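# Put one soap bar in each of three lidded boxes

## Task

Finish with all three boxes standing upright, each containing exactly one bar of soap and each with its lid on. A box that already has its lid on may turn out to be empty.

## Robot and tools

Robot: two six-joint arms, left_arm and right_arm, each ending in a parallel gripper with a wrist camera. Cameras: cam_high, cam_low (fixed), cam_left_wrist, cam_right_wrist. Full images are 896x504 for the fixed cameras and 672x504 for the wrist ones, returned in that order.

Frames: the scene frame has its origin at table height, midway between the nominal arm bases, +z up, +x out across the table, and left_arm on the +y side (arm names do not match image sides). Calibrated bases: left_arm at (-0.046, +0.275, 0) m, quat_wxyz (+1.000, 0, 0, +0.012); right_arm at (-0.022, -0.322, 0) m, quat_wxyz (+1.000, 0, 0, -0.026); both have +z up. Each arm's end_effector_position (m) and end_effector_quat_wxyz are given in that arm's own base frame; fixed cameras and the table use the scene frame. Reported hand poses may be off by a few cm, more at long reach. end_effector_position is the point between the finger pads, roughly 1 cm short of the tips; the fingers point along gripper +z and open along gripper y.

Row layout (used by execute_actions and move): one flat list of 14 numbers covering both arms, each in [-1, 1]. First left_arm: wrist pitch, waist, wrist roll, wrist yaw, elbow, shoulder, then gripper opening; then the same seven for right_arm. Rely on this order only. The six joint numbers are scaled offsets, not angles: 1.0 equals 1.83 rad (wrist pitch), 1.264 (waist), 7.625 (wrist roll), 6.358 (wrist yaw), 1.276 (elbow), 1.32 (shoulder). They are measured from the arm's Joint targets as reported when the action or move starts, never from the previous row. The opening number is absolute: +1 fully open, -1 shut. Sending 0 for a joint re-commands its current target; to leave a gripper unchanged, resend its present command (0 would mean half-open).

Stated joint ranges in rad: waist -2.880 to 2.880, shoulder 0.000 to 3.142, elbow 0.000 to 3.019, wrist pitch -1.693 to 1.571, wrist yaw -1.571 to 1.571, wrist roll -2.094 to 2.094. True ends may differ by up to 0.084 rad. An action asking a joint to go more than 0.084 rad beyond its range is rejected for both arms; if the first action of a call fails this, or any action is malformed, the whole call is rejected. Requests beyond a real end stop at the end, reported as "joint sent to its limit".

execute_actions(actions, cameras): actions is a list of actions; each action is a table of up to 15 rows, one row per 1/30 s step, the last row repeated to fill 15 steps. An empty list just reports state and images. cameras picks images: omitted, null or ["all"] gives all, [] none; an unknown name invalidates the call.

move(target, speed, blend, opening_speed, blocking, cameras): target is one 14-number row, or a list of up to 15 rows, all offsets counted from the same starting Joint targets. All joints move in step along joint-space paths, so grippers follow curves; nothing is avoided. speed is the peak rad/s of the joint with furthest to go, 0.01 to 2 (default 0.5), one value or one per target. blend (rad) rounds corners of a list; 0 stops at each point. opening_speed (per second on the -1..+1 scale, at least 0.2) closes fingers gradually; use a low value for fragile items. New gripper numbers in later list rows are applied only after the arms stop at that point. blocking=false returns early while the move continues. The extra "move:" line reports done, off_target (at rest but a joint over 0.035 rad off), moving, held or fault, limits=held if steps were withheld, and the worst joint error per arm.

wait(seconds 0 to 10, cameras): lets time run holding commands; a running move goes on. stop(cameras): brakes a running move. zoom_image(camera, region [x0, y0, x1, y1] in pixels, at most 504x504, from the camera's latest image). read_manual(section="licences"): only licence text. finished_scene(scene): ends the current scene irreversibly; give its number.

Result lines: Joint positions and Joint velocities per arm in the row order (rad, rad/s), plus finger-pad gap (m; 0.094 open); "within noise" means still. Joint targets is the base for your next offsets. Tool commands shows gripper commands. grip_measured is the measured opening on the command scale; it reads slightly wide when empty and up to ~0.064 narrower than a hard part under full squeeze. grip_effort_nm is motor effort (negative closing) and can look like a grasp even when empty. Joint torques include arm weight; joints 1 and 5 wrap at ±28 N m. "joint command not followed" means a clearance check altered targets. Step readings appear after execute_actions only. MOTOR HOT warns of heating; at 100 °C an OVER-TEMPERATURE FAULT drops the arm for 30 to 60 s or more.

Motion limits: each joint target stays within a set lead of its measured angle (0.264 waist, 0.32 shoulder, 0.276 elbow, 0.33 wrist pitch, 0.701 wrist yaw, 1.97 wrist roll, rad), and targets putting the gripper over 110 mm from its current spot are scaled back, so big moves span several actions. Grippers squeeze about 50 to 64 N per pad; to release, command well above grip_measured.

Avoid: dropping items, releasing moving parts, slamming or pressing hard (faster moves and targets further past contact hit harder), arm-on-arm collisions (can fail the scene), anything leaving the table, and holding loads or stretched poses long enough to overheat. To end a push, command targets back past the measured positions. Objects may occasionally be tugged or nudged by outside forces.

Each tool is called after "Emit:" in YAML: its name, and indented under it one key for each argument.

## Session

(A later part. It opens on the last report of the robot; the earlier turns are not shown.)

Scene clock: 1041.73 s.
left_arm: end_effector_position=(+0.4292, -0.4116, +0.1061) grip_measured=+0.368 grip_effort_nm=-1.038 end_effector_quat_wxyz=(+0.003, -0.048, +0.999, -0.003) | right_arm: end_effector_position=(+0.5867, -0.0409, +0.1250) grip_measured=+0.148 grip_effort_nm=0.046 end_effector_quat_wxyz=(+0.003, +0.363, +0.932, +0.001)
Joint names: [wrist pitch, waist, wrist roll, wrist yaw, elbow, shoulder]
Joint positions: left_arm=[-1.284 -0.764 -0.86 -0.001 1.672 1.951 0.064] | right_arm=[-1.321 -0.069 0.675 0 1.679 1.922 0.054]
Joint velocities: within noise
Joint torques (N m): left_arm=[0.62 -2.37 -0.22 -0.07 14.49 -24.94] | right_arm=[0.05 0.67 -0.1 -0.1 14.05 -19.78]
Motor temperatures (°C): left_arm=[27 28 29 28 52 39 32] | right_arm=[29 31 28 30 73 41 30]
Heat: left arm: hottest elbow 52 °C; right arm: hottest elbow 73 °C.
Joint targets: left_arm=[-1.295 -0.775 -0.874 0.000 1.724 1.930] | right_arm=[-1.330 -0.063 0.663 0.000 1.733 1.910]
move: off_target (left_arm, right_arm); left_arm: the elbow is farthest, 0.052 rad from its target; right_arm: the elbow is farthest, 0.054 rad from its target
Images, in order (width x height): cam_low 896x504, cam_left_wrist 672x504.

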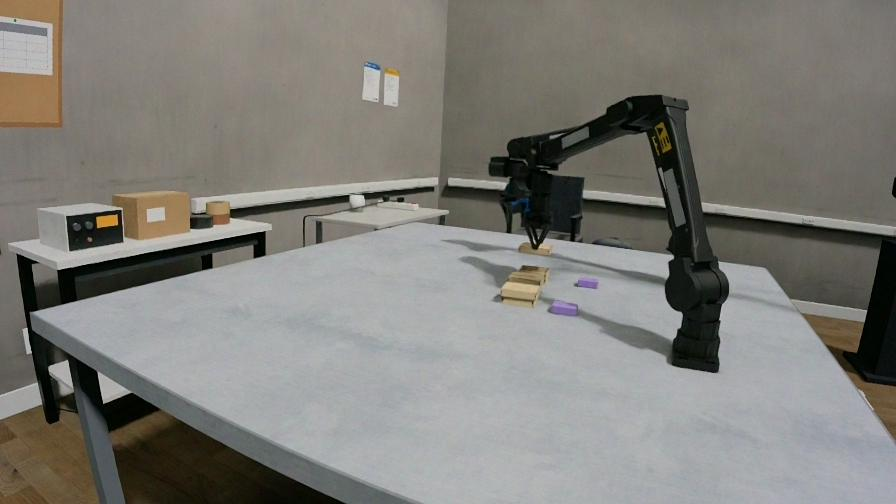

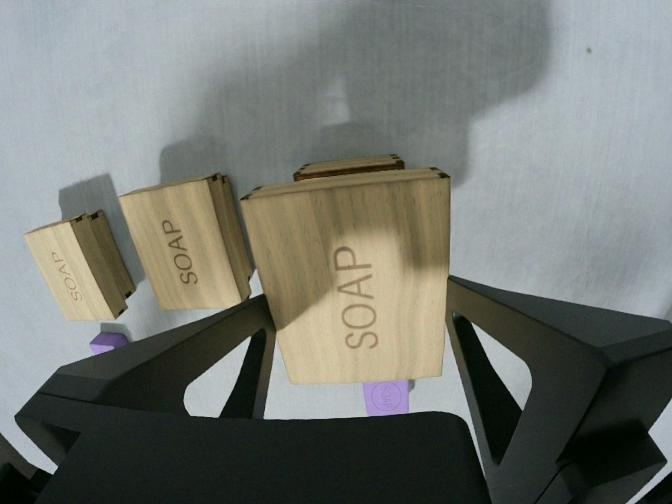

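Emit:
move:
  target: [0,0.52,0,0,0,0,0.2,0,0,0,0,0,0,0.15]
  speed: 0.4
  cameras: ["cam_high"]

Emit:
zoom_image:
  camera: "cam_high"
  region: [350, 200, 450, 300]

Scene clock: 1054.67 s.
left_arm: end_effector_position=(+0.5909, -0.0657, +0.1061) grip_measured=+0.368 grip_effort_nm=-1.038 end_effector_quat_wxyz=(+0.004, -0.366, +0.931, -0.002) | right_arm: end_effector_position=(+0.5867, -0.0409, +0.1250) grip_measured=+0.148 grip_effort_nm=0.051 end_effector_quat_wxyz=(+0.003, +0.363, +0.932, +0.001)
Joint names: [wrist pitch, waist, wrist roll, wrist yaw, elbow, shoulder]
Joint positions: left_arm=[-1.284 -0.11 -0.86 -0.001 1.672 1.951 0.064] | right_arm=[-1.321 -0.069 0.675 0 1.679 1.922 0.054]
Joint velocities: within noise
Joint torques (N m): left_arm=[0.64 -2.32 -0.22 -0.07 14.53 -24.94] | right_arm=[0.05 0.67 -0.1 -0.1 14.04 -19.78]
Motor temperatures (°C): left_arm=[27 28 29 28 55 42 32] | right_arm=[29 31 28 30 73 41 30]
Heat: left arm: hottest elbow 55 °C; right arm: hottest elbow 73 °C.
Joint targets: left_arm=[-1.295 -0.117 -0.874 0.000 1.724 1.930] | right_arm=[-1.330 -0.063 0.663 0.000 1.733 1.910]
move: off_target (left_arm, right_arm); left_arm: the elbow is farthest, 0.052 rad from its target; right_arm: the elbow is farthest, 0.054 rad from its target
Images, in order (width x height): cam_high 896x504.

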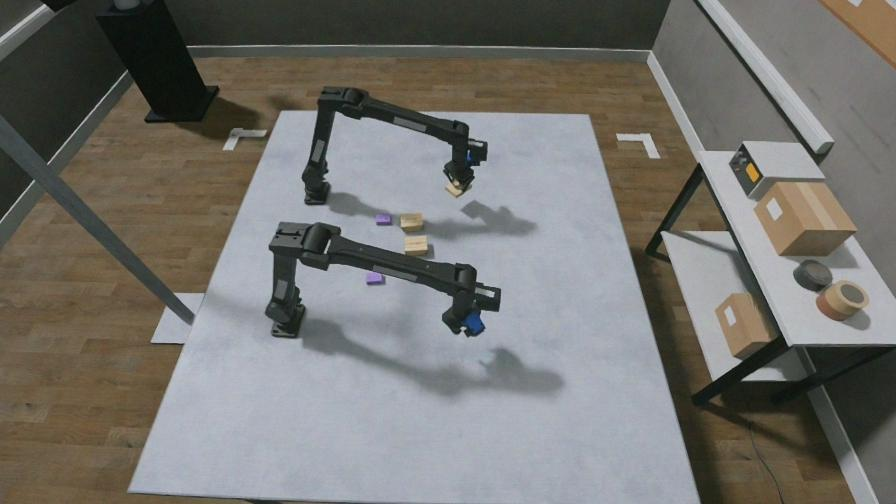

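Scaled by 5.040 from the camera's 896x504 image, which has a finer 1280x720 frame.

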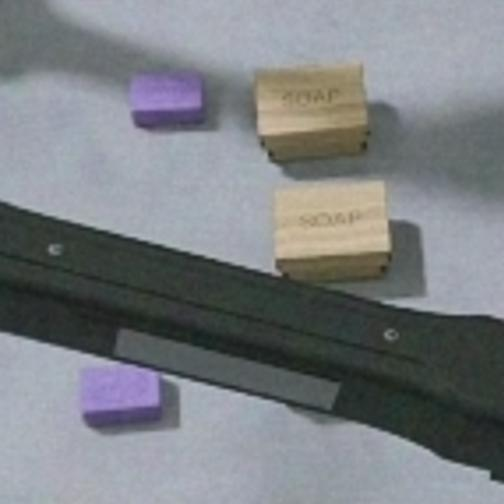

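Emit:
move:
  target: [0,0,0,0,0,0,0.2,0,0.40,0,0,0,0,0.15]
  speed: 0.5
  cameras: ["cam_right_wrist"]

Scene clock: 1062.43 s.
left_arm: end_effector_position=(+0.5909, -0.0657, +0.1061) grip_measured=+0.368 grip_effort_nm=-1.033 end_effector_quat_wxyz=(+0.004, -0.366, +0.931, -0.002) | right_arm: end_effector_position=(+0.5304, +0.2542, +0.1250) grip_measured=+0.148 grip_effort_nm=0.051 end_effector_quat_wxyz=(+0.003, +0.113, +0.994, +0.002)
Joint names: [wrist pitch, waist, wrist roll, wrist yaw, elbow, shoulder]
Joint positions: left_arm=[-1.284 -0.11 -0.86 -0.001 1.672 1.951 0.064] | right_arm=[-1.321 0.448 0.675 0 1.679 1.922 0.054]
Joint velocities: within noise
Joint torques (N m): left_arm=[0.64 -2.14 -0.22 -0.07 14.53 -24.94] | right_arm=[0.05 -0.32 -0.1 -0.11 14.05 -19.84]
Motor temperatures (°C): left_arm=[27 28 29 28 57 43 33] | right_arm=[29 31 28 30 73 41 30]
Heat: left arm: hottest elbow 57 °C; right arm: hottest elbow 73 °C.
Joint targets: left_arm=[-1.295 -0.117 -0.874 0.000 1.724 1.930] | right_arm=[-1.330 0.443 0.662 0.000 1.733 1.910]
move: off_target (left_arm, right_arm); left_arm: the elbow is farthest, 0.052 rad from its target; right_arm: the elbow is farthest, 0.054 rad from its target
Images, in order (width x height): cam_right_wrist 672x504.

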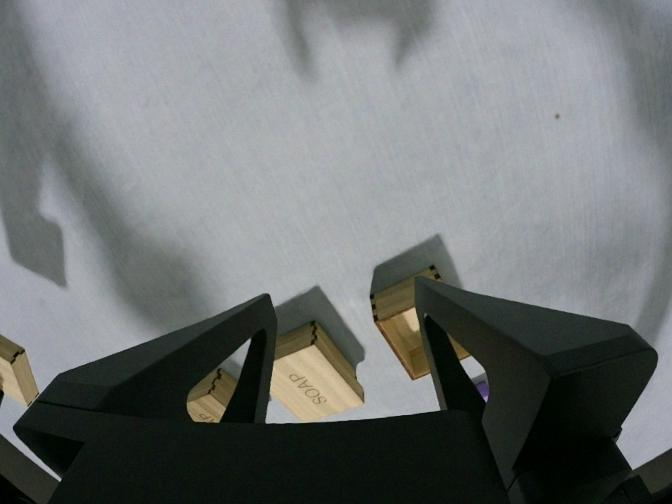

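Emit:
move:
  target: [0,0,0,0,0,0,0.2,0.1038,0.1282,-0.016,0,-0.6834,-0.4821,0.15]
  speed: 0.4
  cameras: ["cam_right_wrist"]

Scene clock: 1091.50 s.
left_arm: end_effector_position=(+0.5909, -0.0657, +0.1061) grip_measured=+0.368 grip_effort_nm=-1.038 end_effector_quat_wxyz=(+0.004, -0.366, +0.931, -0.002) | right_arm: end_effector_position=(+0.2751, +0.1868, +0.1141) grip_measured=+0.148 grip_effort_nm=0.032 end_effector_quat_wxyz=(+0.004, -0.022, +1.000, +0.003)
Joint names: [wrist pitch, waist, wrist roll, wrist yaw, elbow, shoulder]
Joint positions: left_arm=[-1.284 -0.11 -0.86 -0.001 1.672 1.951 0.064] | right_arm=[-1.149 0.598 0.555 0 0.873 1.285 0.054]
Joint velocities: within noise
Joint torques (N m): left_arm=[0.62 -2.14 -0.22 -0.07 14.53 -24.94] | right_arm=[0.65 0.73 -0.11 -0.11 7.99 -9.35]
Motor temperatures (°C): left_arm=[27 28 29 28 61 45 33] | right_arm=[29 31 28 30 72 41 30]
Heat: left arm: hottest elbow 61 °C; right arm: hottest elbow 72 °C.
Joint targets: left_arm=[-1.295 -0.117 -0.874 0.000 1.724 1.930] | right_arm=[-1.140 0.605 0.541 0.000 0.861 1.274]
move: off_target (left_arm); left_arm: the elbow is farthest, 0.052 rad from its target
Images, in order (width x height): cam_right_wrist 672x504.

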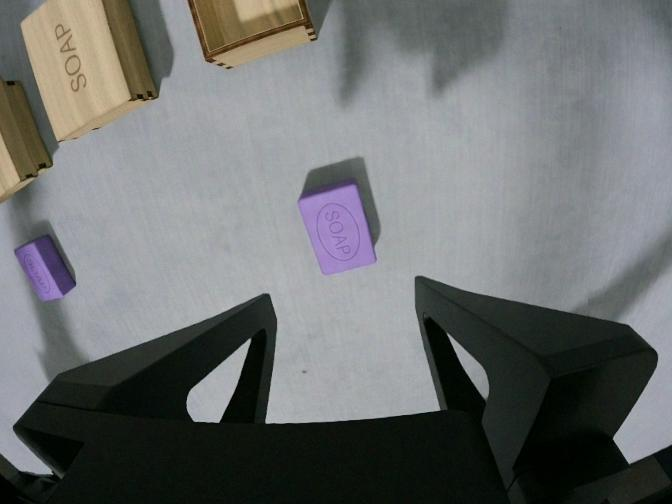

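Emit:
move:
  target:
    - [0,0,0,0,0,0,0.2,0.0828,0.015,-0.0193,0,-0.0603,0.0856,0.15]
    - [0,0,0,0,0,0,0.2,0.1426,0.015,-0.0193,0,-0.0956,0.1341,0.15]
  speed: [0.2,0.1]
  cameras: ["cam_right_wrist"]

Scene clock: 1119.53 s.
left_arm: end_effector_position=(+0.5909, -0.0657, +0.1061) grip_measured=+0.368 grip_effort_nm=-1.033 end_effector_quat_wxyz=(+0.004, -0.366, +0.931, -0.002) | right_arm: end_effector_position=(+0.2720, +0.1921, +0.0278) grip_measured=+0.148 grip_effort_nm=0.051 end_effector_quat_wxyz=(+0.000, -0.105, +0.995, +0.000)
Joint names: [wrist pitch, waist, wrist roll, wrist yaw, elbow, shoulder]
Joint positions: left_arm=[-1.284 -0.11 -0.86 -0.001 1.672 1.951 0.064] | right_arm=[-0.888 0.616 0.407 0 0.749 1.433 0.054]
Joint velocities: within noise
Joint torques (N m): left_arm=[0.62 -2.08 -0.22 -0.07 14.53 -25] | right_arm=[0.77 0.73 -0.11 -0.12 6.71 -7.94]
Motor temperatures (°C): left_arm=[27 28 29 28 64 46 33] | right_arm=[29 31 28 30 63 40 30]
Heat: left arm: hottest elbow 64 °C; right arm: hottest elbow 63 °C.
Joint targets: left_arm=[-1.295 -0.117 -0.874 0.000 1.724 1.930] | right_arm=[-0.879 0.624 0.393 0.000 0.739 1.451]
move: off_target (left_arm); left_arm: the elbow is farthest, 0.052 rad from its target
Images, in order (width x height): cam_right_wrist 672x504.

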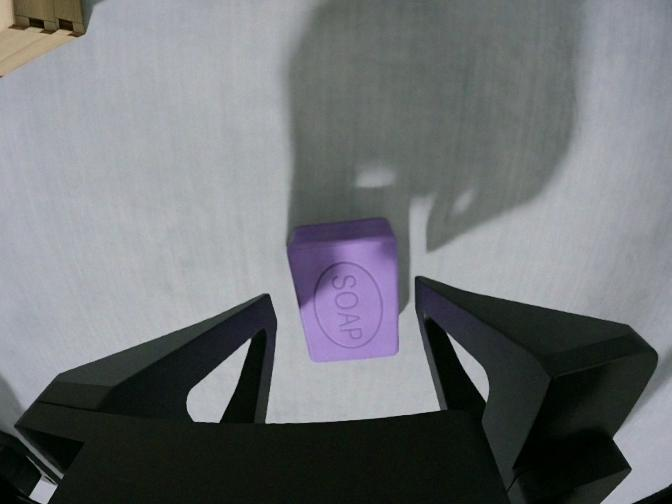

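Emit:
move:
  target: [0,0,0,0,0,0,0.2,0.0098,0,0,0,-0.0053,0.0086,0.15]
  speed: 0.05
  cameras: []

Emit:
move:
  target: [0,0,0,0,0,0,0.2,0,0,0,0,0,0,-0.35]
  opening_speed: 0.3
  cameras: ["cam_right_wrist"]

Scene clock: 1132.63 s.
left_arm: end_effector_position=(+0.5909, -0.0657, +0.1061) grip_measured=+0.368 grip_effort_nm=-1.048 end_effector_quat_wxyz=(+0.004, -0.366, +0.931, -0.002) | right_arm: end_effector_position=(+0.2719, +0.1922, +0.0225) grip_measured=+0.148 grip_effort_nm=0.046 end_effector_quat_wxyz=(+0.000, -0.105, +0.994, +0.000)
Joint names: [wrist pitch, waist, wrist roll, wrist yaw, elbow, shoulder]
Joint positions: left_arm=[-1.284 -0.11 -0.86 -0.001 1.672 1.951 0.064] | right_arm=[-0.87 0.617 0.407 0 0.743 1.444 0.054]
Joint velocities: within noise
Joint torques (N m): left_arm=[0.64 -2.08 -0.22 -0.08 14.54 -25] | right_arm=[0.65 0.73 -0.11 -0.12 6.61 -7.94]
Motor temperatures (°C): left_arm=[27 28 29 28 65 46 33] | right_arm=[29 31 28 30 61 39 30]
Heat: left arm: hottest elbow 65 °C; right arm: hottest elbow 61 °C.
Joint targets: left_arm=[-1.295 -0.117 -0.874 0.000 1.724 1.930] | right_arm=[-0.861 0.624 0.393 0.000 0.732 1.462]
move: off_target (left_arm); left_arm: the elbow is farthest, 0.052 rad from its target
No camera images: "cameras" was empty.

Scene clock: 1134.50 s.
left_arm: end_effector_position=(+0.5909, -0.0657, +0.1061) grip_measured=+0.368 grip_effort_nm=-1.038 end_effector_quat_wxyz=(+0.004, -0.366, +0.931, -0.002) | right_arm: end_effector_position=(+0.2719, +0.1922, +0.0225) grip_measured=-0.234 grip_effort_nm=-1.067 end_effector_quat_wxyz=(+0.000, -0.105, +0.994, +0.000)
Joint names: [wrist pitch, waist, wrist roll, wrist yaw, elbow, shoulder]
Joint positions: left_arm=[-1.284 -0.11 -0.86 -0.001 1.672 1.951 0.064] | right_arm=[-0.87 0.617 0.407 0 0.743 1.444 0.036]
Joint velocities: within noise
Joint torques (N m): left_arm=[0.64 -2.08 -0.22 -0.07 14.56 -24.94] | right_arm=[0.72 0.73 -0.11 -0.12 6.61 -8]
Motor temperatures (°C): left_arm=[27 28 29 28 65 46 33] | right_arm=[29 31 28 30 61 39 30]
Heat: left arm: hottest elbow 65 °C; right arm: hottest elbow 61 °C.
Joint targets: left_arm=[-1.295 -0.117 -0.874 0.000 1.724 1.930] | right_arm=[-0.861 0.624 0.393 0.000 0.732 1.462]
move: off_target (left_arm); left_arm: the elbow is farthest, 0.052 rad from its target
Images, in order (width x height): cam_right_wrist 672x504.

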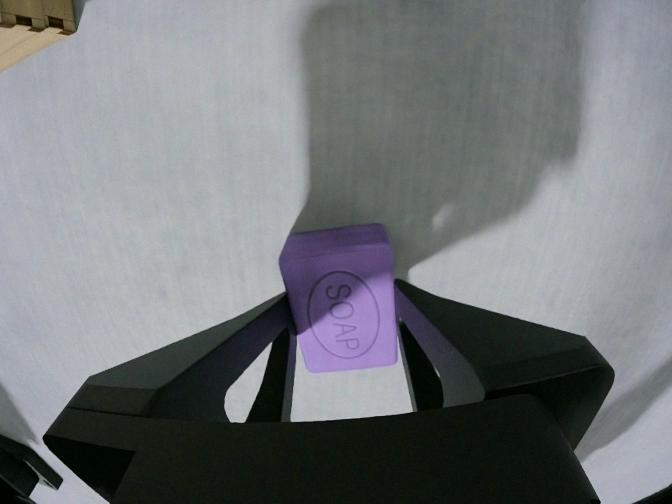

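Emit:
move:
  target:
    - [0,0,0,0,0,0,0.2,-0.012,0,0,0,0.045,-0.027,-0.35]
    - [0,0,0,0,0,0,0.2,-0.158,0,0,0,0.1473,-0.1379,-0.35]
    - [0,0,0,0,0,0,0.2,-0.1306,-0.1084,-0.0115,0,0.3973,0.1561,-0.35]
  speed: [0.1,0.25,0.35]
  blend: [0,0.05,0]
  cameras: ["cam_right_wrist"]

Emit:
zoom_image:
  camera: "cam_right_wrist"
  region: [180, 140, 520, 400]

Scene clock: 1156.10 s.
left_arm: end_effector_position=(+0.5909, -0.0657, +0.1061) grip_measured=+0.368 grip_effort_nm=-1.043 end_effector_quat_wxyz=(+0.004, -0.366, +0.931, -0.002) | right_arm: end_effector_position=(+0.4055, +0.2164, +0.0837) grip_measured=-0.235 grip_effort_nm=-1.077 end_effector_quat_wxyz=(-0.003, -0.086, +0.996, -0.001)
Joint names: [wrist pitch, waist, wrist roll, wrist yaw, elbow, shoulder]
Joint positions: left_arm=[-1.284 -0.11 -0.86 -0.001 1.672 1.951 0.064] | right_arm=[-1.107 0.491 0.32 0 1.183 1.652 0.036]
Joint velocities: within noise
Joint torques (N m): left_arm=[0.62 -2.14 -0.22 -0.07 14.54 -25] | right_arm=[0.62 -0.32 -0.13 -0.13 13.44 -12.86]
Motor temperatures (°C): left_arm=[27 28 29 28 66 46 33] | right_arm=[29 31 28 30 60 38 31]
Heat: left arm: hottest elbow 66 °C; right arm: hottest elbow 60 °C.
Joint targets: left_arm=[-1.295 -0.117 -0.874 0.000 1.724 1.930] | right_arm=[-1.100 0.487 0.306 0.000 1.239 1.668]
move: off_target (left_arm, right_arm); left_arm: the elbow is farthest, 0.052 rad from its target; right_arm: the elbow is farthest, 0.056 rad from its target
Images, in order (width x height): cam_right_wrist 672x504.

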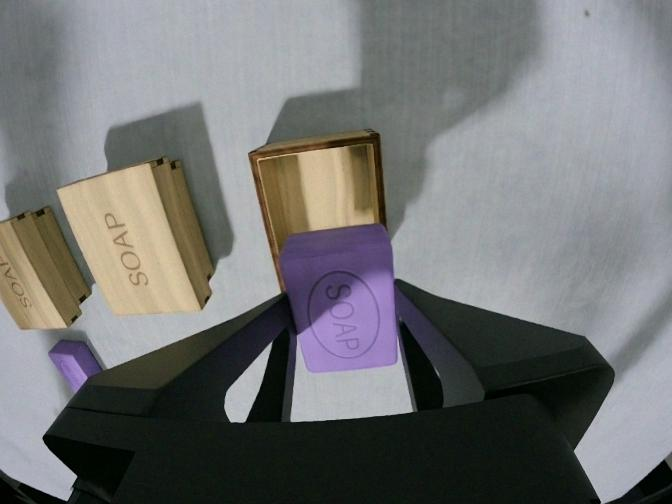

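Scaled by 1.482 from the camera's 672x504 image, which has a finer 960x720 frame.

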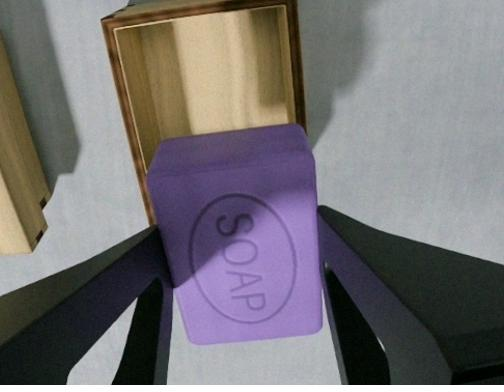

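Emit:
move:
  target: [0,0,0,0,0,0,0.2,0.0279,0.0142,0.0045,0,0.0149,0.05,-0.35]
  speed: 0.1
  cameras: ["cam_right_wrist"]

Emit:
zoom_image:
  camera: "cam_right_wrist"
  region: [180, 140, 520, 400]

Scene clock: 1179.60 s.
left_arm: end_effector_position=(+0.5909, -0.0657, +0.1061) grip_measured=+0.368 grip_effort_nm=-1.033 end_effector_quat_wxyz=(+0.004, -0.366, +0.931, -0.002) | right_arm: end_effector_position=(+0.4186, +0.2273, +0.0628) grip_measured=-0.235 grip_effort_nm=-1.077 end_effector_quat_wxyz=(+0.001, -0.086, +0.996, +0.000)
Joint names: [wrist pitch, waist, wrist roll, wrist yaw, elbow, shoulder]
Joint positions: left_arm=[-1.284 -0.11 -0.86 -0.001 1.672 1.951 0.064] | right_arm=[-1.058 0.498 0.326 0 1.202 1.714 0.036]
Joint velocities: within noise
Joint torques (N m): left_arm=[0.64 -2.08 -0.22 -0.07 14.53 -24.94] | right_arm=[0.66 0.67 0.07 -0.13 13.22 -13.22]
Motor temperatures (°C): left_arm=[27 28 29 28 67 46 33] | right_arm=[29 31 28 30 62 38 31]
Heat: left arm: hottest elbow 67 °C; right arm: hottest elbow 62 °C.
Joint targets: left_arm=[-1.295 -0.117 -0.874 0.000 1.724 1.930] | right_arm=[-1.049 0.505 0.340 0.000 1.258 1.734]
move: off_target (left_arm, right_arm); left_arm: the elbow is farthest, 0.052 rad from its target; right_arm: the elbow is farthest, 0.056 rad from its target
Images, in order (width x height): cam_right_wrist 672x504.

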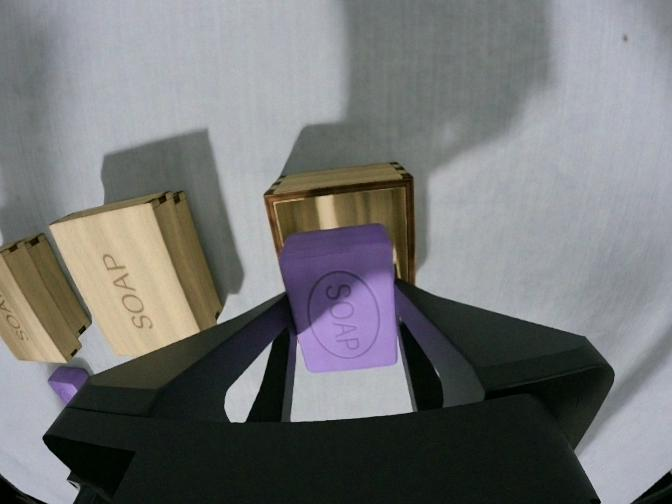

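Scaled by 1.482 from the camera's 672x504 image, which has a finer 960x720 frame.

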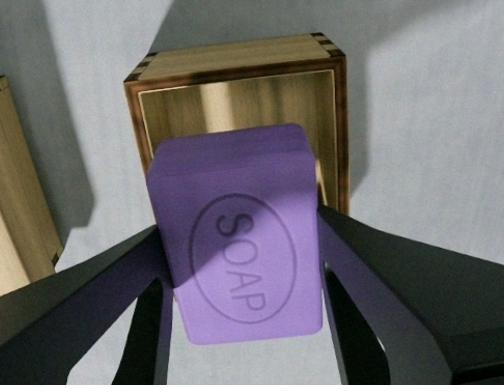

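Emit:
move:
  target:
    - [0,0,0,0,0,0,0.2,0,0,0,0,-0.049,0,-0.35]
    - [0,0,0,0,0,0,0.2,0.0393,0,0,0,-0.0784,0.0288,-0.35]
  speed: 0.07
  cameras: ["cam_right_wrist"]

Emit:
zoom_image:
  camera: "cam_right_wrist"
  region: [180, 140, 520, 400]

Scene clock: 1202.47 s.
left_arm: end_effector_position=(+0.5909, -0.0657, +0.1061) grip_measured=+0.368 grip_effort_nm=-1.038 end_effector_quat_wxyz=(+0.004, -0.366, +0.931, -0.002) | right_arm: end_effector_position=(+0.4179, +0.2270, +0.0347) grip_measured=-0.235 grip_effort_nm=-1.082 end_effector_quat_wxyz=(+0.001, -0.086, +0.996, +0.000)
Joint names: [wrist pitch, waist, wrist roll, wrist yaw, elbow, shoulder]
Joint positions: left_arm=[-1.284 -0.11 -0.86 -0.001 1.672 1.951 0.064] | right_arm=[-0.986 0.498 0.327 0 1.167 1.751 0.036]
Joint velocities: within noise
Joint torques (N m): left_arm=[0.62 -2.14 -0.22 -0.07 14.53 -24.94] | right_arm=[0.76 0.67 0.13 -0.13 7.36 -13.33]
Motor temperatures (°C): left_arm=[27 28 29 28 67 47 33] | right_arm=[29 31 28 30 64 38 32]
Heat: left arm: hottest elbow 67 °C; right arm: hottest elbow 64 °C.
Joint targets: left_arm=[-1.295 -0.117 -0.874 0.000 1.724 1.930] | right_arm=[-0.977 0.505 0.340 0.000 1.158 1.772]
move: off_target (left_arm); left_arm: the elbow is farthest, 0.052 rad from its target
Images, in order (width x height): cam_right_wrist 672x504.

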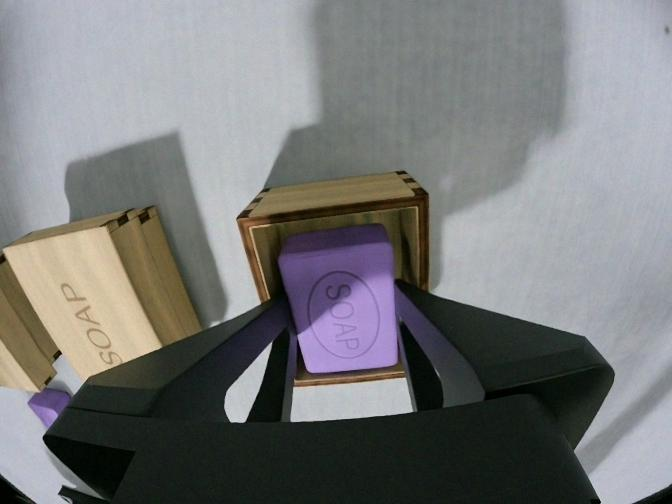

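Scaled by 1.482 from the camera's 672x504 image, which has a finer 960x720 frame.

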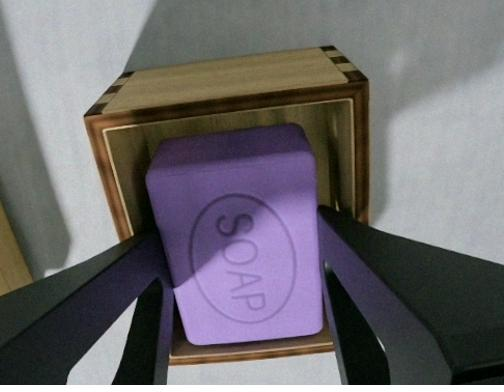

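Emit:
move:
  target: [0,0,0,0,0,0,0.2,0,-0.0125,0,0,0.057,0.0079,-0.35]
  speed: 0.07
  cameras: ["cam_right_wrist"]

Emit:
zoom_image:
  camera: "cam_right_wrist"
  region: [180, 140, 520, 400]

Scene clock: 1223.07 s.
left_arm: end_effector_position=(+0.5909, -0.0657, +0.1061) grip_measured=+0.368 grip_effort_nm=-1.033 end_effector_quat_wxyz=(+0.004, -0.366, +0.931, -0.002) | right_arm: end_effector_position=(+0.4221, +0.2276, +0.0335) grip_measured=-0.235 grip_effort_nm=-1.072 end_effector_quat_wxyz=(+0.001, -0.084, +0.996, +0.000)
Joint names: [wrist pitch, waist, wrist roll, wrist yaw, elbow, shoulder]
Joint positions: left_arm=[-1.284 -0.11 -0.86 -0.001 1.672 1.951 0.064] | right_arm=[-0.986 0.495 0.327 0 1.178 1.761 0.036]
Joint velocities: within noise
Joint torques (N m): left_arm=[0.64 -2.14 -0.22 -0.07 14.53 -24.94] | right_arm=[0.7 -0.5 0.13 -0.13 12.59 -13.39]
Motor temperatures (°C): left_arm=[27 28 29 28 68 47 33] | right_arm=[29 31 28 30 62 38 32]
Heat: left arm: hottest elbow 68 °C; right arm: hottest elbow 62 °C.
Joint targets: left_arm=[-1.295 -0.117 -0.874 0.000 1.724 1.930] | right_arm=[-0.977 0.489 0.340 0.000 1.231 1.782]
move: off_target (left_arm, right_arm); left_arm: the elbow is farthest, 0.052 rad from its target; right_arm: the elbow is farthest, 0.053 rad from its target
Images, in order (width x height): cam_right_wrist 672x504.

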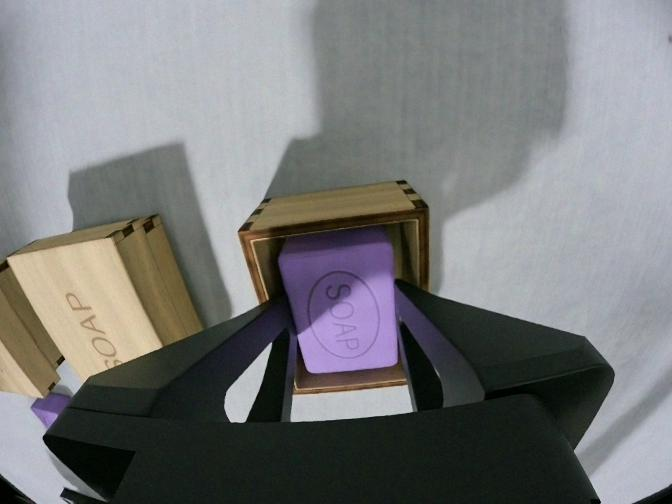

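Scaled by 1.482 from the camera's 672x504 image, which has a finer 960x720 frame.

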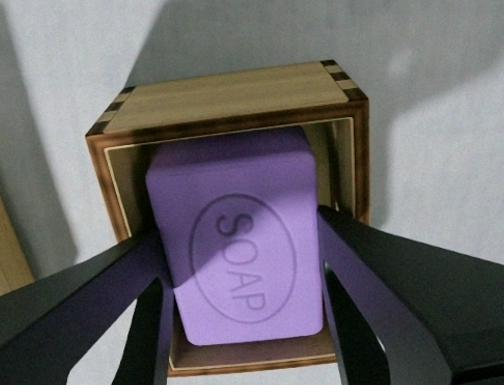

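Emit:
move:
  target: [0,0,0,0,0,0,0.2,0.002,0.001,0,0,-0.001,0.001,-0.15]
  opening_speed: 0.2
  cameras: ["cam_right_wrist"]

Emit:
zoom_image:
  camera: "cam_right_wrist"
  region: [180, 140, 520, 400]

Scene clock: 1262.20 s.
left_arm: end_effector_position=(+0.5909, -0.0657, +0.1061) grip_measured=+0.368 grip_effort_nm=-1.038 end_effector_quat_wxyz=(+0.004, -0.366, +0.931, -0.002) | right_arm: end_effector_position=(+0.4229, +0.2280, +0.0335) grip_measured=-0.153 grip_effort_nm=0.056 end_effector_quat_wxyz=(+0.003, -0.084, +0.996, +0.001)
Joint names: [wrist pitch, waist, wrist roll, wrist yaw, elbow, shoulder]
Joint positions: left_arm=[-1.284 -0.11 -0.86 -0.001 1.672 1.951 0.064] | right_arm=[-0.982 0.495 0.327 0 1.178 1.761 0.04]
Joint velocities: within noise
Joint torques (N m): left_arm=[0.62 -2.14 -0.22 -0.07 14.54 -25] | right_arm=[0.75 -0.38 0.13 -0.12 12.49 -13.27]
Motor temperatures (°C): left_arm=[27 28 29 28 68 47 33] | right_arm=[29 31 28 30 64 38 32]
Heat: left arm: hottest elbow 68 °C; right arm: hottest elbow 64 °C.
Joint targets: left_arm=[-1.295 -0.117 -0.874 0.000 1.724 1.930] | right_arm=[-0.973 0.490 0.340 0.000 1.230 1.784]
move: off_target (left_arm, right_arm); left_arm: the elbow is farthest, 0.052 rad from its target; right_arm: the elbow is farthest, 0.052 rad from its target
Images, in order (width x height): cam_right_wrist 672x504.

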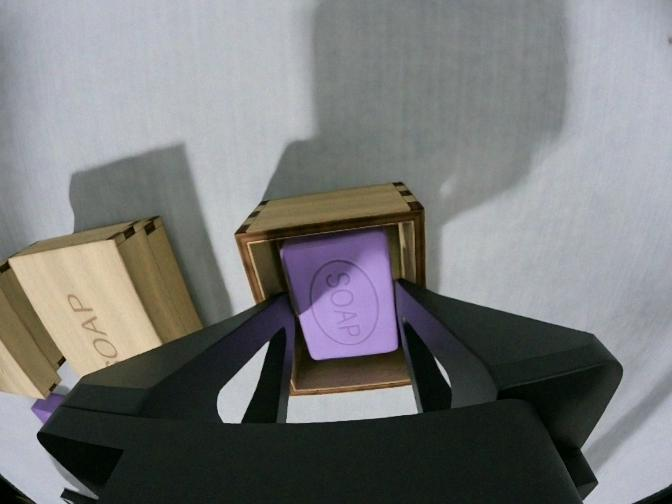

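Scaled by 1.482 from the camera's 672x504 image, which has a finer 960x720 frame.

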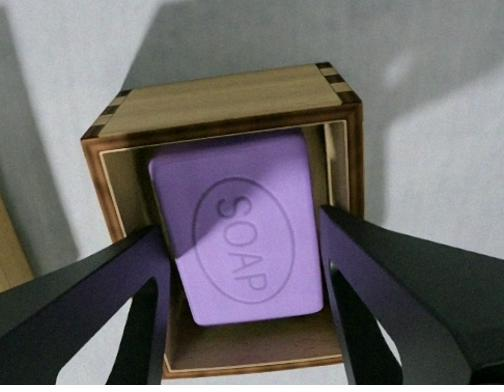

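Emit:
move:
  target:
    - [0,0,0,0,0,0,0.2,-0.010,0,0,0,0,-0.0265,-0.15]
    - [0,0,0,0,0,0,0.2,-0.0945,0,0,0,0.058,-0.091,-0.15]
    - [0,0,0,0,0,0,0.2,-0.164,0,0,0,0.1207,-0.1265,-0.15]
  speed: [0.05,0.1,0.2]
  blend: 0.01
  cameras: ["cam_right_wrist","cam_low"]

Scene clock: 1279.93 s.
left_arm: end_effector_position=(+0.5909, -0.0657, +0.1061) grip_measured=+0.368 grip_effort_nm=-1.043 end_effector_quat_wxyz=(+0.004, -0.366, +0.931, -0.002) | right_arm: end_effector_position=(+0.4208, +0.2269, +0.1469) grip_measured=-0.152 grip_effort_nm=0.046 end_effector_quat_wxyz=(+0.004, -0.084, +0.996, +0.002)
Joint names: [wrist pitch, waist, wrist roll, wrist yaw, elbow, shoulder]
Joint positions: left_arm=[-1.284 -0.11 -0.86 -0.001 1.672 1.951 0.064] | right_arm=[-1.265 0.495 0.327 0 1.33 1.627 0.04]
Joint velocities: within noise
Joint torques (N m): left_arm=[0.64 -2.14 -0.22 -0.07 14.54 -24.94] | right_arm=[0.12 -0.32 0.14 -0.13 13.89 -15.27]
Motor temperatures (°C): left_arm=[27 28 29 28 69 47 33] | right_arm=[29 31 28 30 65 38 31]
Heat: left arm: hottest elbow 69 °C; right arm: hottest elbow 65 °C.
Joint targets: left_arm=[-1.295 -0.117 -0.874 0.000 1.724 1.930] | right_arm=[-1.273 0.490 0.340 0.000 1.384 1.617]
move: off_target (left_arm, right_arm); left_arm: the elbow is farthest, 0.052 rad from its target; right_arm: the elbow is farthest, 0.054 rad from its target
Images, in order (width x height): cam_low 896x504, cam_right_wrist 672x504.

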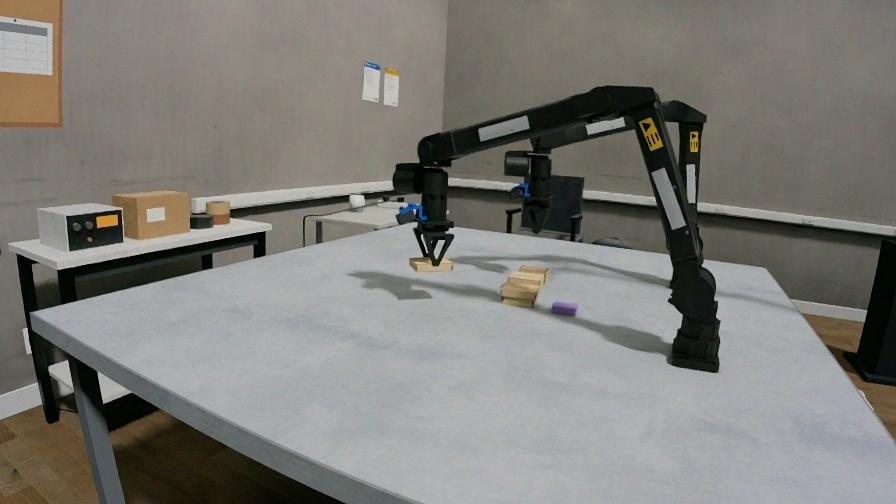

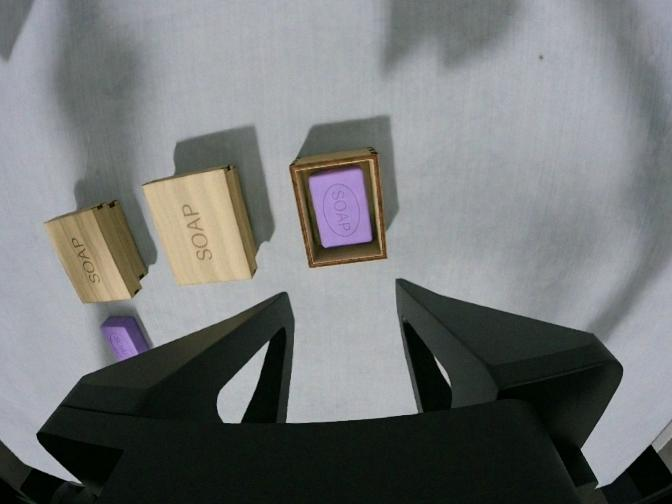

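Emit:
move:
  target: [0,0,0,0,0,0,0.2,0,-0.55,0,0,0,0,-0.15]
  speed: 0.8
  cameras: []

Emit:
move:
  target: [0,-0.52,0,0,0,0,0.2,0,0,0,0,0,0,-0.15]
  speed: 0.4
  cameras: ["cam_left_wrist","cam_low"]

Emit:
zoom_image:
  camera: "cam_left_wrist"
  region: [200, 150, 500, 350]

Emit:
zoom_image:
  camera: "cam_low"
  region: [495, 230, 575, 300]

Scene clock: 1291.23 s.
left_arm: end_effector_position=(+0.5909, -0.0657, +0.1061) grip_measured=+0.368 grip_effort_nm=-1.038 end_effector_quat_wxyz=(+0.004, -0.366, +0.931, -0.002) | right_arm: end_effector_position=(+0.4673, -0.1007, +0.1469) grip_measured=-0.152 grip_effort_nm=0.051 end_effector_quat_wxyz=(+0.004, +0.266, +0.964, +0.000)
Joint names: [wrist pitch, waist, wrist roll, wrist yaw, elbow, shoulder]
Joint positions: left_arm=[-1.284 -0.11 -0.86 -0.001 1.672 1.951 0.064] | right_arm=[-1.265 -0.211 0.328 0.001 1.33 1.627 0.04]
Joint velocities: within noise
Joint torques (N m): left_arm=[0.64 -2.14 -0.22 -0.07 14.54 -24.94] | right_arm=[0.1 0.62 0.13 -0.17 13.9 -15.21]
Motor temperatures (°C): left_arm=[27 28 29 28 69 47 33] | right_arm=[29 31 28 30 65 38 31]
Heat: left arm: hottest elbow 69 °C; right arm: hottest elbow 65 °C.
Joint targets: left_arm=[-1.295 -0.117 -0.874 0.000 1.724 1.930] | right_arm=[-1.273 -0.205 0.340 0.000 1.384 1.617]
move: off_target (left_arm, right_arm); left_arm: the elbow is farthest, 0.052 rad from its target; right_arm: the elbow is farthest, 0.054 rad from its target
No camera images: "cameras" was empty.

Scene clock: 1293.40 s.
left_arm: end_effector_position=(+0.4216, -0.4192, +0.1061) grip_measured=+0.368 grip_effort_nm=-1.038 end_effector_quat_wxyz=(+0.003, -0.039, +0.999, -0.003) | right_arm: end_effector_position=(+0.4673, -0.1007, +0.1469) grip_measured=-0.152 grip_effort_nm=0.042 end_effector_quat_wxyz=(+0.004, +0.266, +0.964, +0.000)
Joint names: [wrist pitch, waist, wrist roll, wrist yaw, elbow, shoulder]
Joint positions: left_arm=[-1.284 -0.782 -0.86 -0.001 1.672 1.951 0.064] | right_arm=[-1.265 -0.211 0.328 0.001 1.33 1.627 0.04]
Joint velocities: within noise
Joint torques (N m): left_arm=[0.62 -1.14 -0.22 -0.07 14.53 -24.94] | right_arm=[0.1 0.67 0.12 -0.16 13.9 -15.15]
Motor temperatures (°C): left_arm=[27 28 29 28 69 47 33] | right_arm=[29 31 28 30 65 38 31]
Heat: left arm: hottest elbow 69 °C; right arm: hottest elbow 65 °C.
Joint targets: left_arm=[-1.295 -0.775 -0.874 0.000 1.724 1.930] | right_arm=[-1.273 -0.205 0.340 0.000 1.384 1.617]
move: off_target (left_arm, right_arm); left_arm: the elbow is farthest, 0.052 rad from its target; right_arm: the elbow is farthest, 0.054 rad from its target
Images, in order (width x height): cam_low 896x504, cam_left_wrist 672x504.

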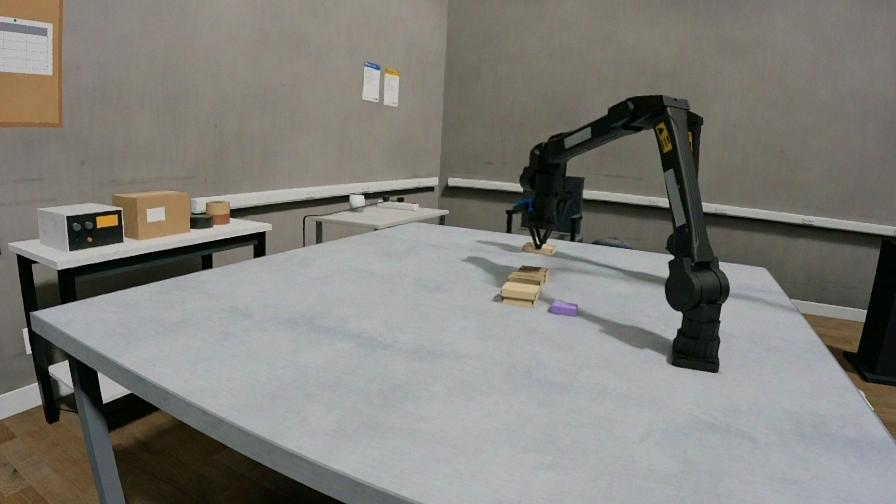

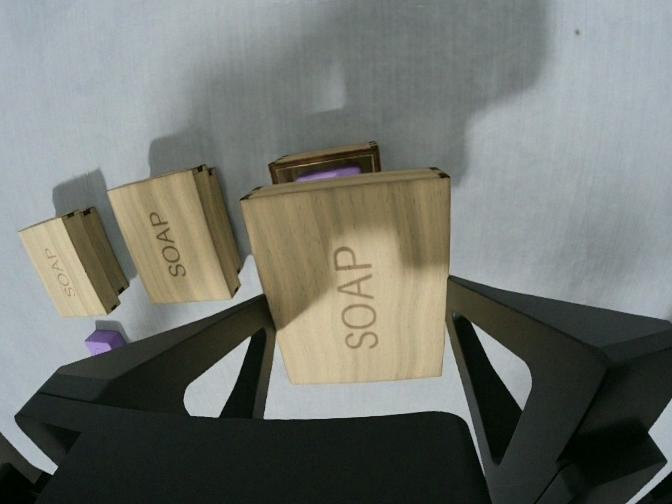

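Scaled by 1.680 from the camera's 672x504 image, which has a finer 960x720 frame.

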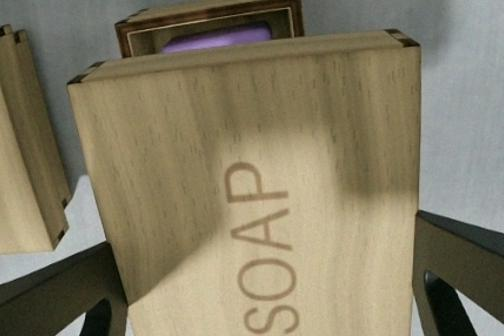

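Scaled by 6.300 from the camera's 896x504 image, which has a finer 1280x720 frame.

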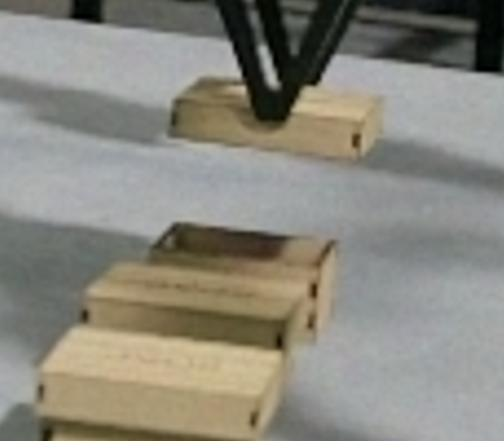

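Emit:
move:
  target:
    - [0.012,0.0166,0,0,-0.047,0.033,0.2,0,0,0,0,0,0,-0.15]
    - [0.0702,0.0166,0,0,-0.1003,0.0648,0.2,0,0,0,0,0,0,-0.15]
  speed: 0.08
  cameras: ["cam_left_wrist","cam_low"]

Emit:
zoom_image:
  camera: "cam_left_wrist"
  region: [230, 150, 470, 270]

Emit:
zoom_image:
  camera: "cam_low"
  region: [505, 240, 565, 290]

Scene clock: 1311.73 s.
left_arm: end_effector_position=(+0.4288, -0.4113, +0.0626) grip_measured=+0.368 grip_effort_nm=-1.043 end_effector_quat_wxyz=(+0.004, -0.048, +0.999, -0.004) | right_arm: end_effector_position=(+0.4673, -0.1007, +0.1469) grip_measured=-0.152 grip_effort_nm=0.056 end_effector_quat_wxyz=(+0.004, +0.266, +0.964, +0.000)
Joint names: [wrist pitch, waist, wrist roll, wrist yaw, elbow, shoulder]
Joint positions: left_arm=[-1.179 -0.764 -0.86 -0.001 1.606 1.985 0.064] | right_arm=[-1.265 -0.211 0.328 0.001 1.33 1.627 0.04]
Joint velocities: within noise
Joint torques (N m): left_arm=[1.55 -0.79 -0.22 -0.07 8.58 -19.78] | right_arm=[0.12 0.62 0.12 -0.16 13.9 -15.15]
Motor temperatures (°C): left_arm=[27 27 29 28 68 47 33] | right_arm=[29 31 28 30 66 38 31]
Heat: left arm: hottest elbow 68 °C; right arm: hottest elbow 66 °C.
Joint targets: left_arm=[-1.167 -0.754 -0.874 0.000 1.596 2.016] | right_arm=[-1.273 -0.205 0.340 0.000 1.384 1.617]
move: off_target (right_arm); right_arm: the elbow is farthest, 0.054 rad from its target
Images, in order (width x height): cam_low 896x504, cam_left_wrist 672x504.

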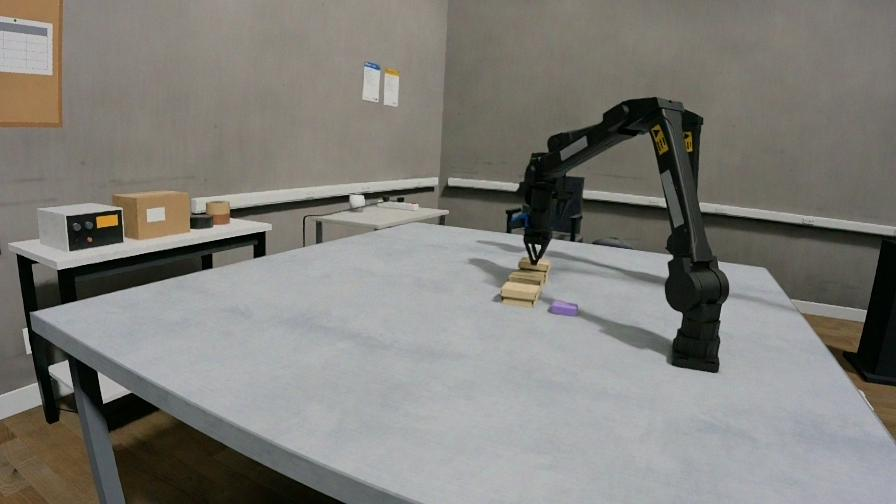

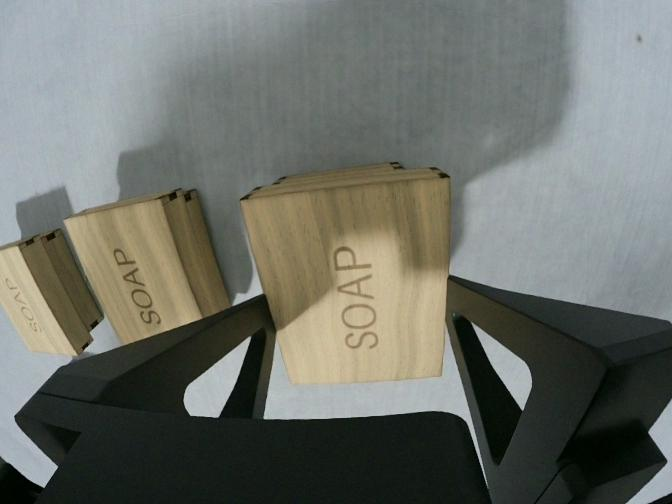

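Scaled by 2.100 from the camera's 672x504 image, which has a finer 960x720 frame.

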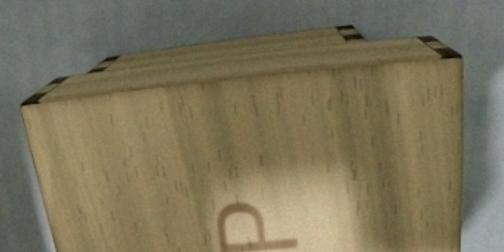

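Scaled by 8.400 from the camera's 896x504 image, which has a finer 1280x720 frame.

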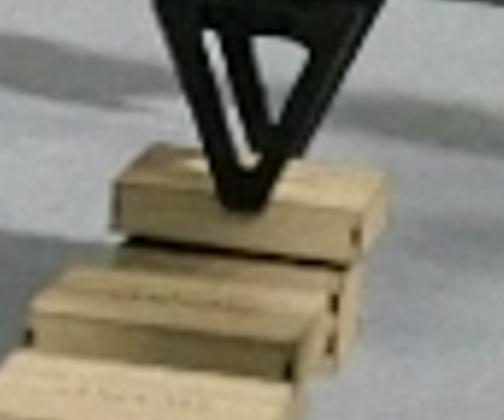

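Emit:
move:
  target: [0.0068,0.0052,0,0,-0.0055,0.0042,0.2,0,0,0,0,0,0,-0.15]
  speed: 0.05
  cameras: ["cam_left_wrist","cam_low"]

Emit:
zoom_image:
  camera: "cam_left_wrist"
  region: [230, 150, 470, 270]

Emit:
zoom_image:
  camera: "cam_low"
  region: [505, 240, 565, 290]

Scene clock: 1331.17 s.
left_arm: end_effector_position=(+0.4309, -0.4095, +0.0587) grip_measured=+0.368 grip_effort_nm=-1.043 end_effector_quat_wxyz=(+0.005, -0.050, +0.999, -0.005) | right_arm: end_effector_position=(+0.4673, -0.1007, +0.1469) grip_measured=-0.152 grip_effort_nm=0.046 end_effector_quat_wxyz=(+0.004, +0.266, +0.964, +0.000)
Joint names: [wrist pitch, waist, wrist roll, wrist yaw, elbow, shoulder]
Joint positions: left_arm=[-1.168 -0.759 -0.86 -0.001 1.6 1.988 0.064] | right_arm=[-1.265 -0.211 0.328 0.001 1.33 1.627 0.04]
Joint velocities: within noise
Joint torques (N m): left_arm=[1.63 -0.79 -0.22 -0.07 8.46 -19.96] | right_arm=[0.1 0.62 0.13 -0.16 13.9 -15.15]
Motor temperatures (°C): left_arm=[27 27 29 28 62 43 34] | right_arm=[29 31 28 30 67 38 30]
Heat: left arm: hottest elbow 62 °C; right arm: hottest elbow 67 °C.
Joint targets: left_arm=[-1.154 -0.747 -0.874 0.000 1.589 2.021] | right_arm=[-1.273 -0.205 0.340 0.000 1.384 1.617]
move: off_target (right_arm); right_arm: the elbow is farthest, 0.054 rad from its target
Images, in order (width x height): cam_low 896x504, cam_left_wrist 672x504.

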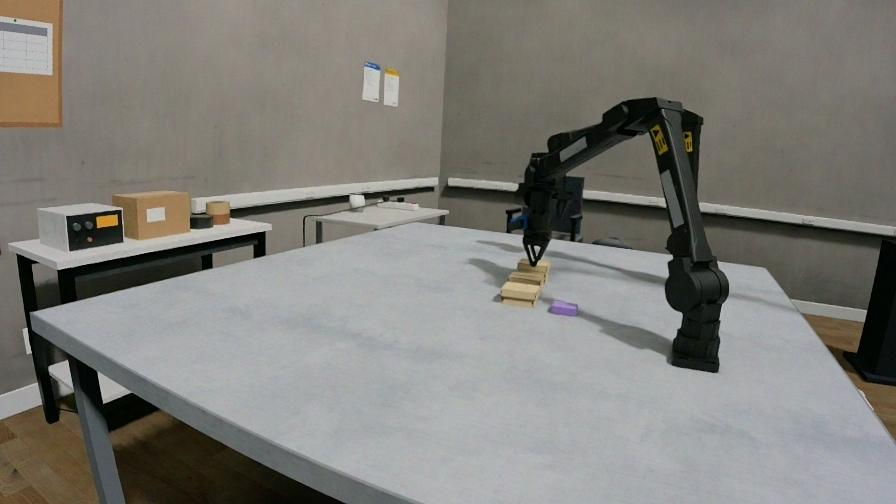

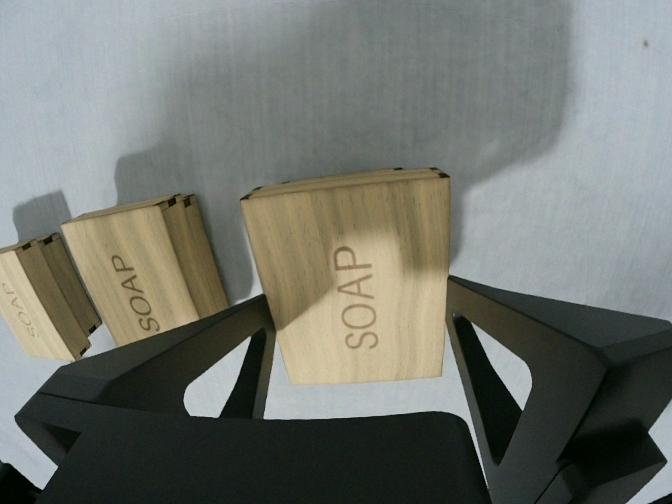

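Scaled by 2.100 from the camera's 672x504 image, which has a finer 960x720 frame.

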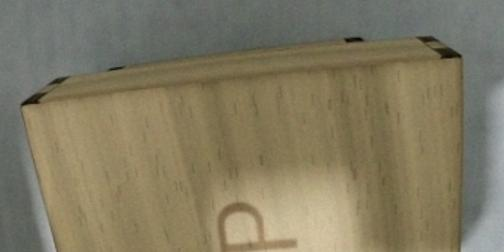

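Scaled by 8.400 from the camera's 896x504 image, which has a finer 1280x720 frame.

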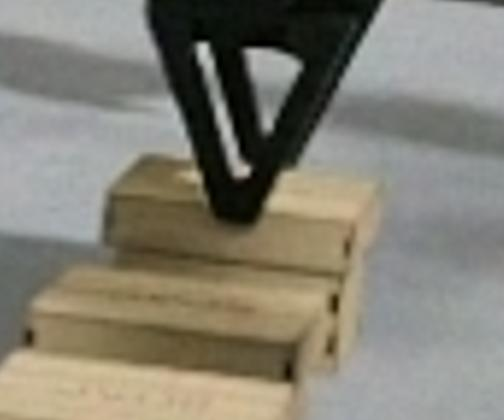

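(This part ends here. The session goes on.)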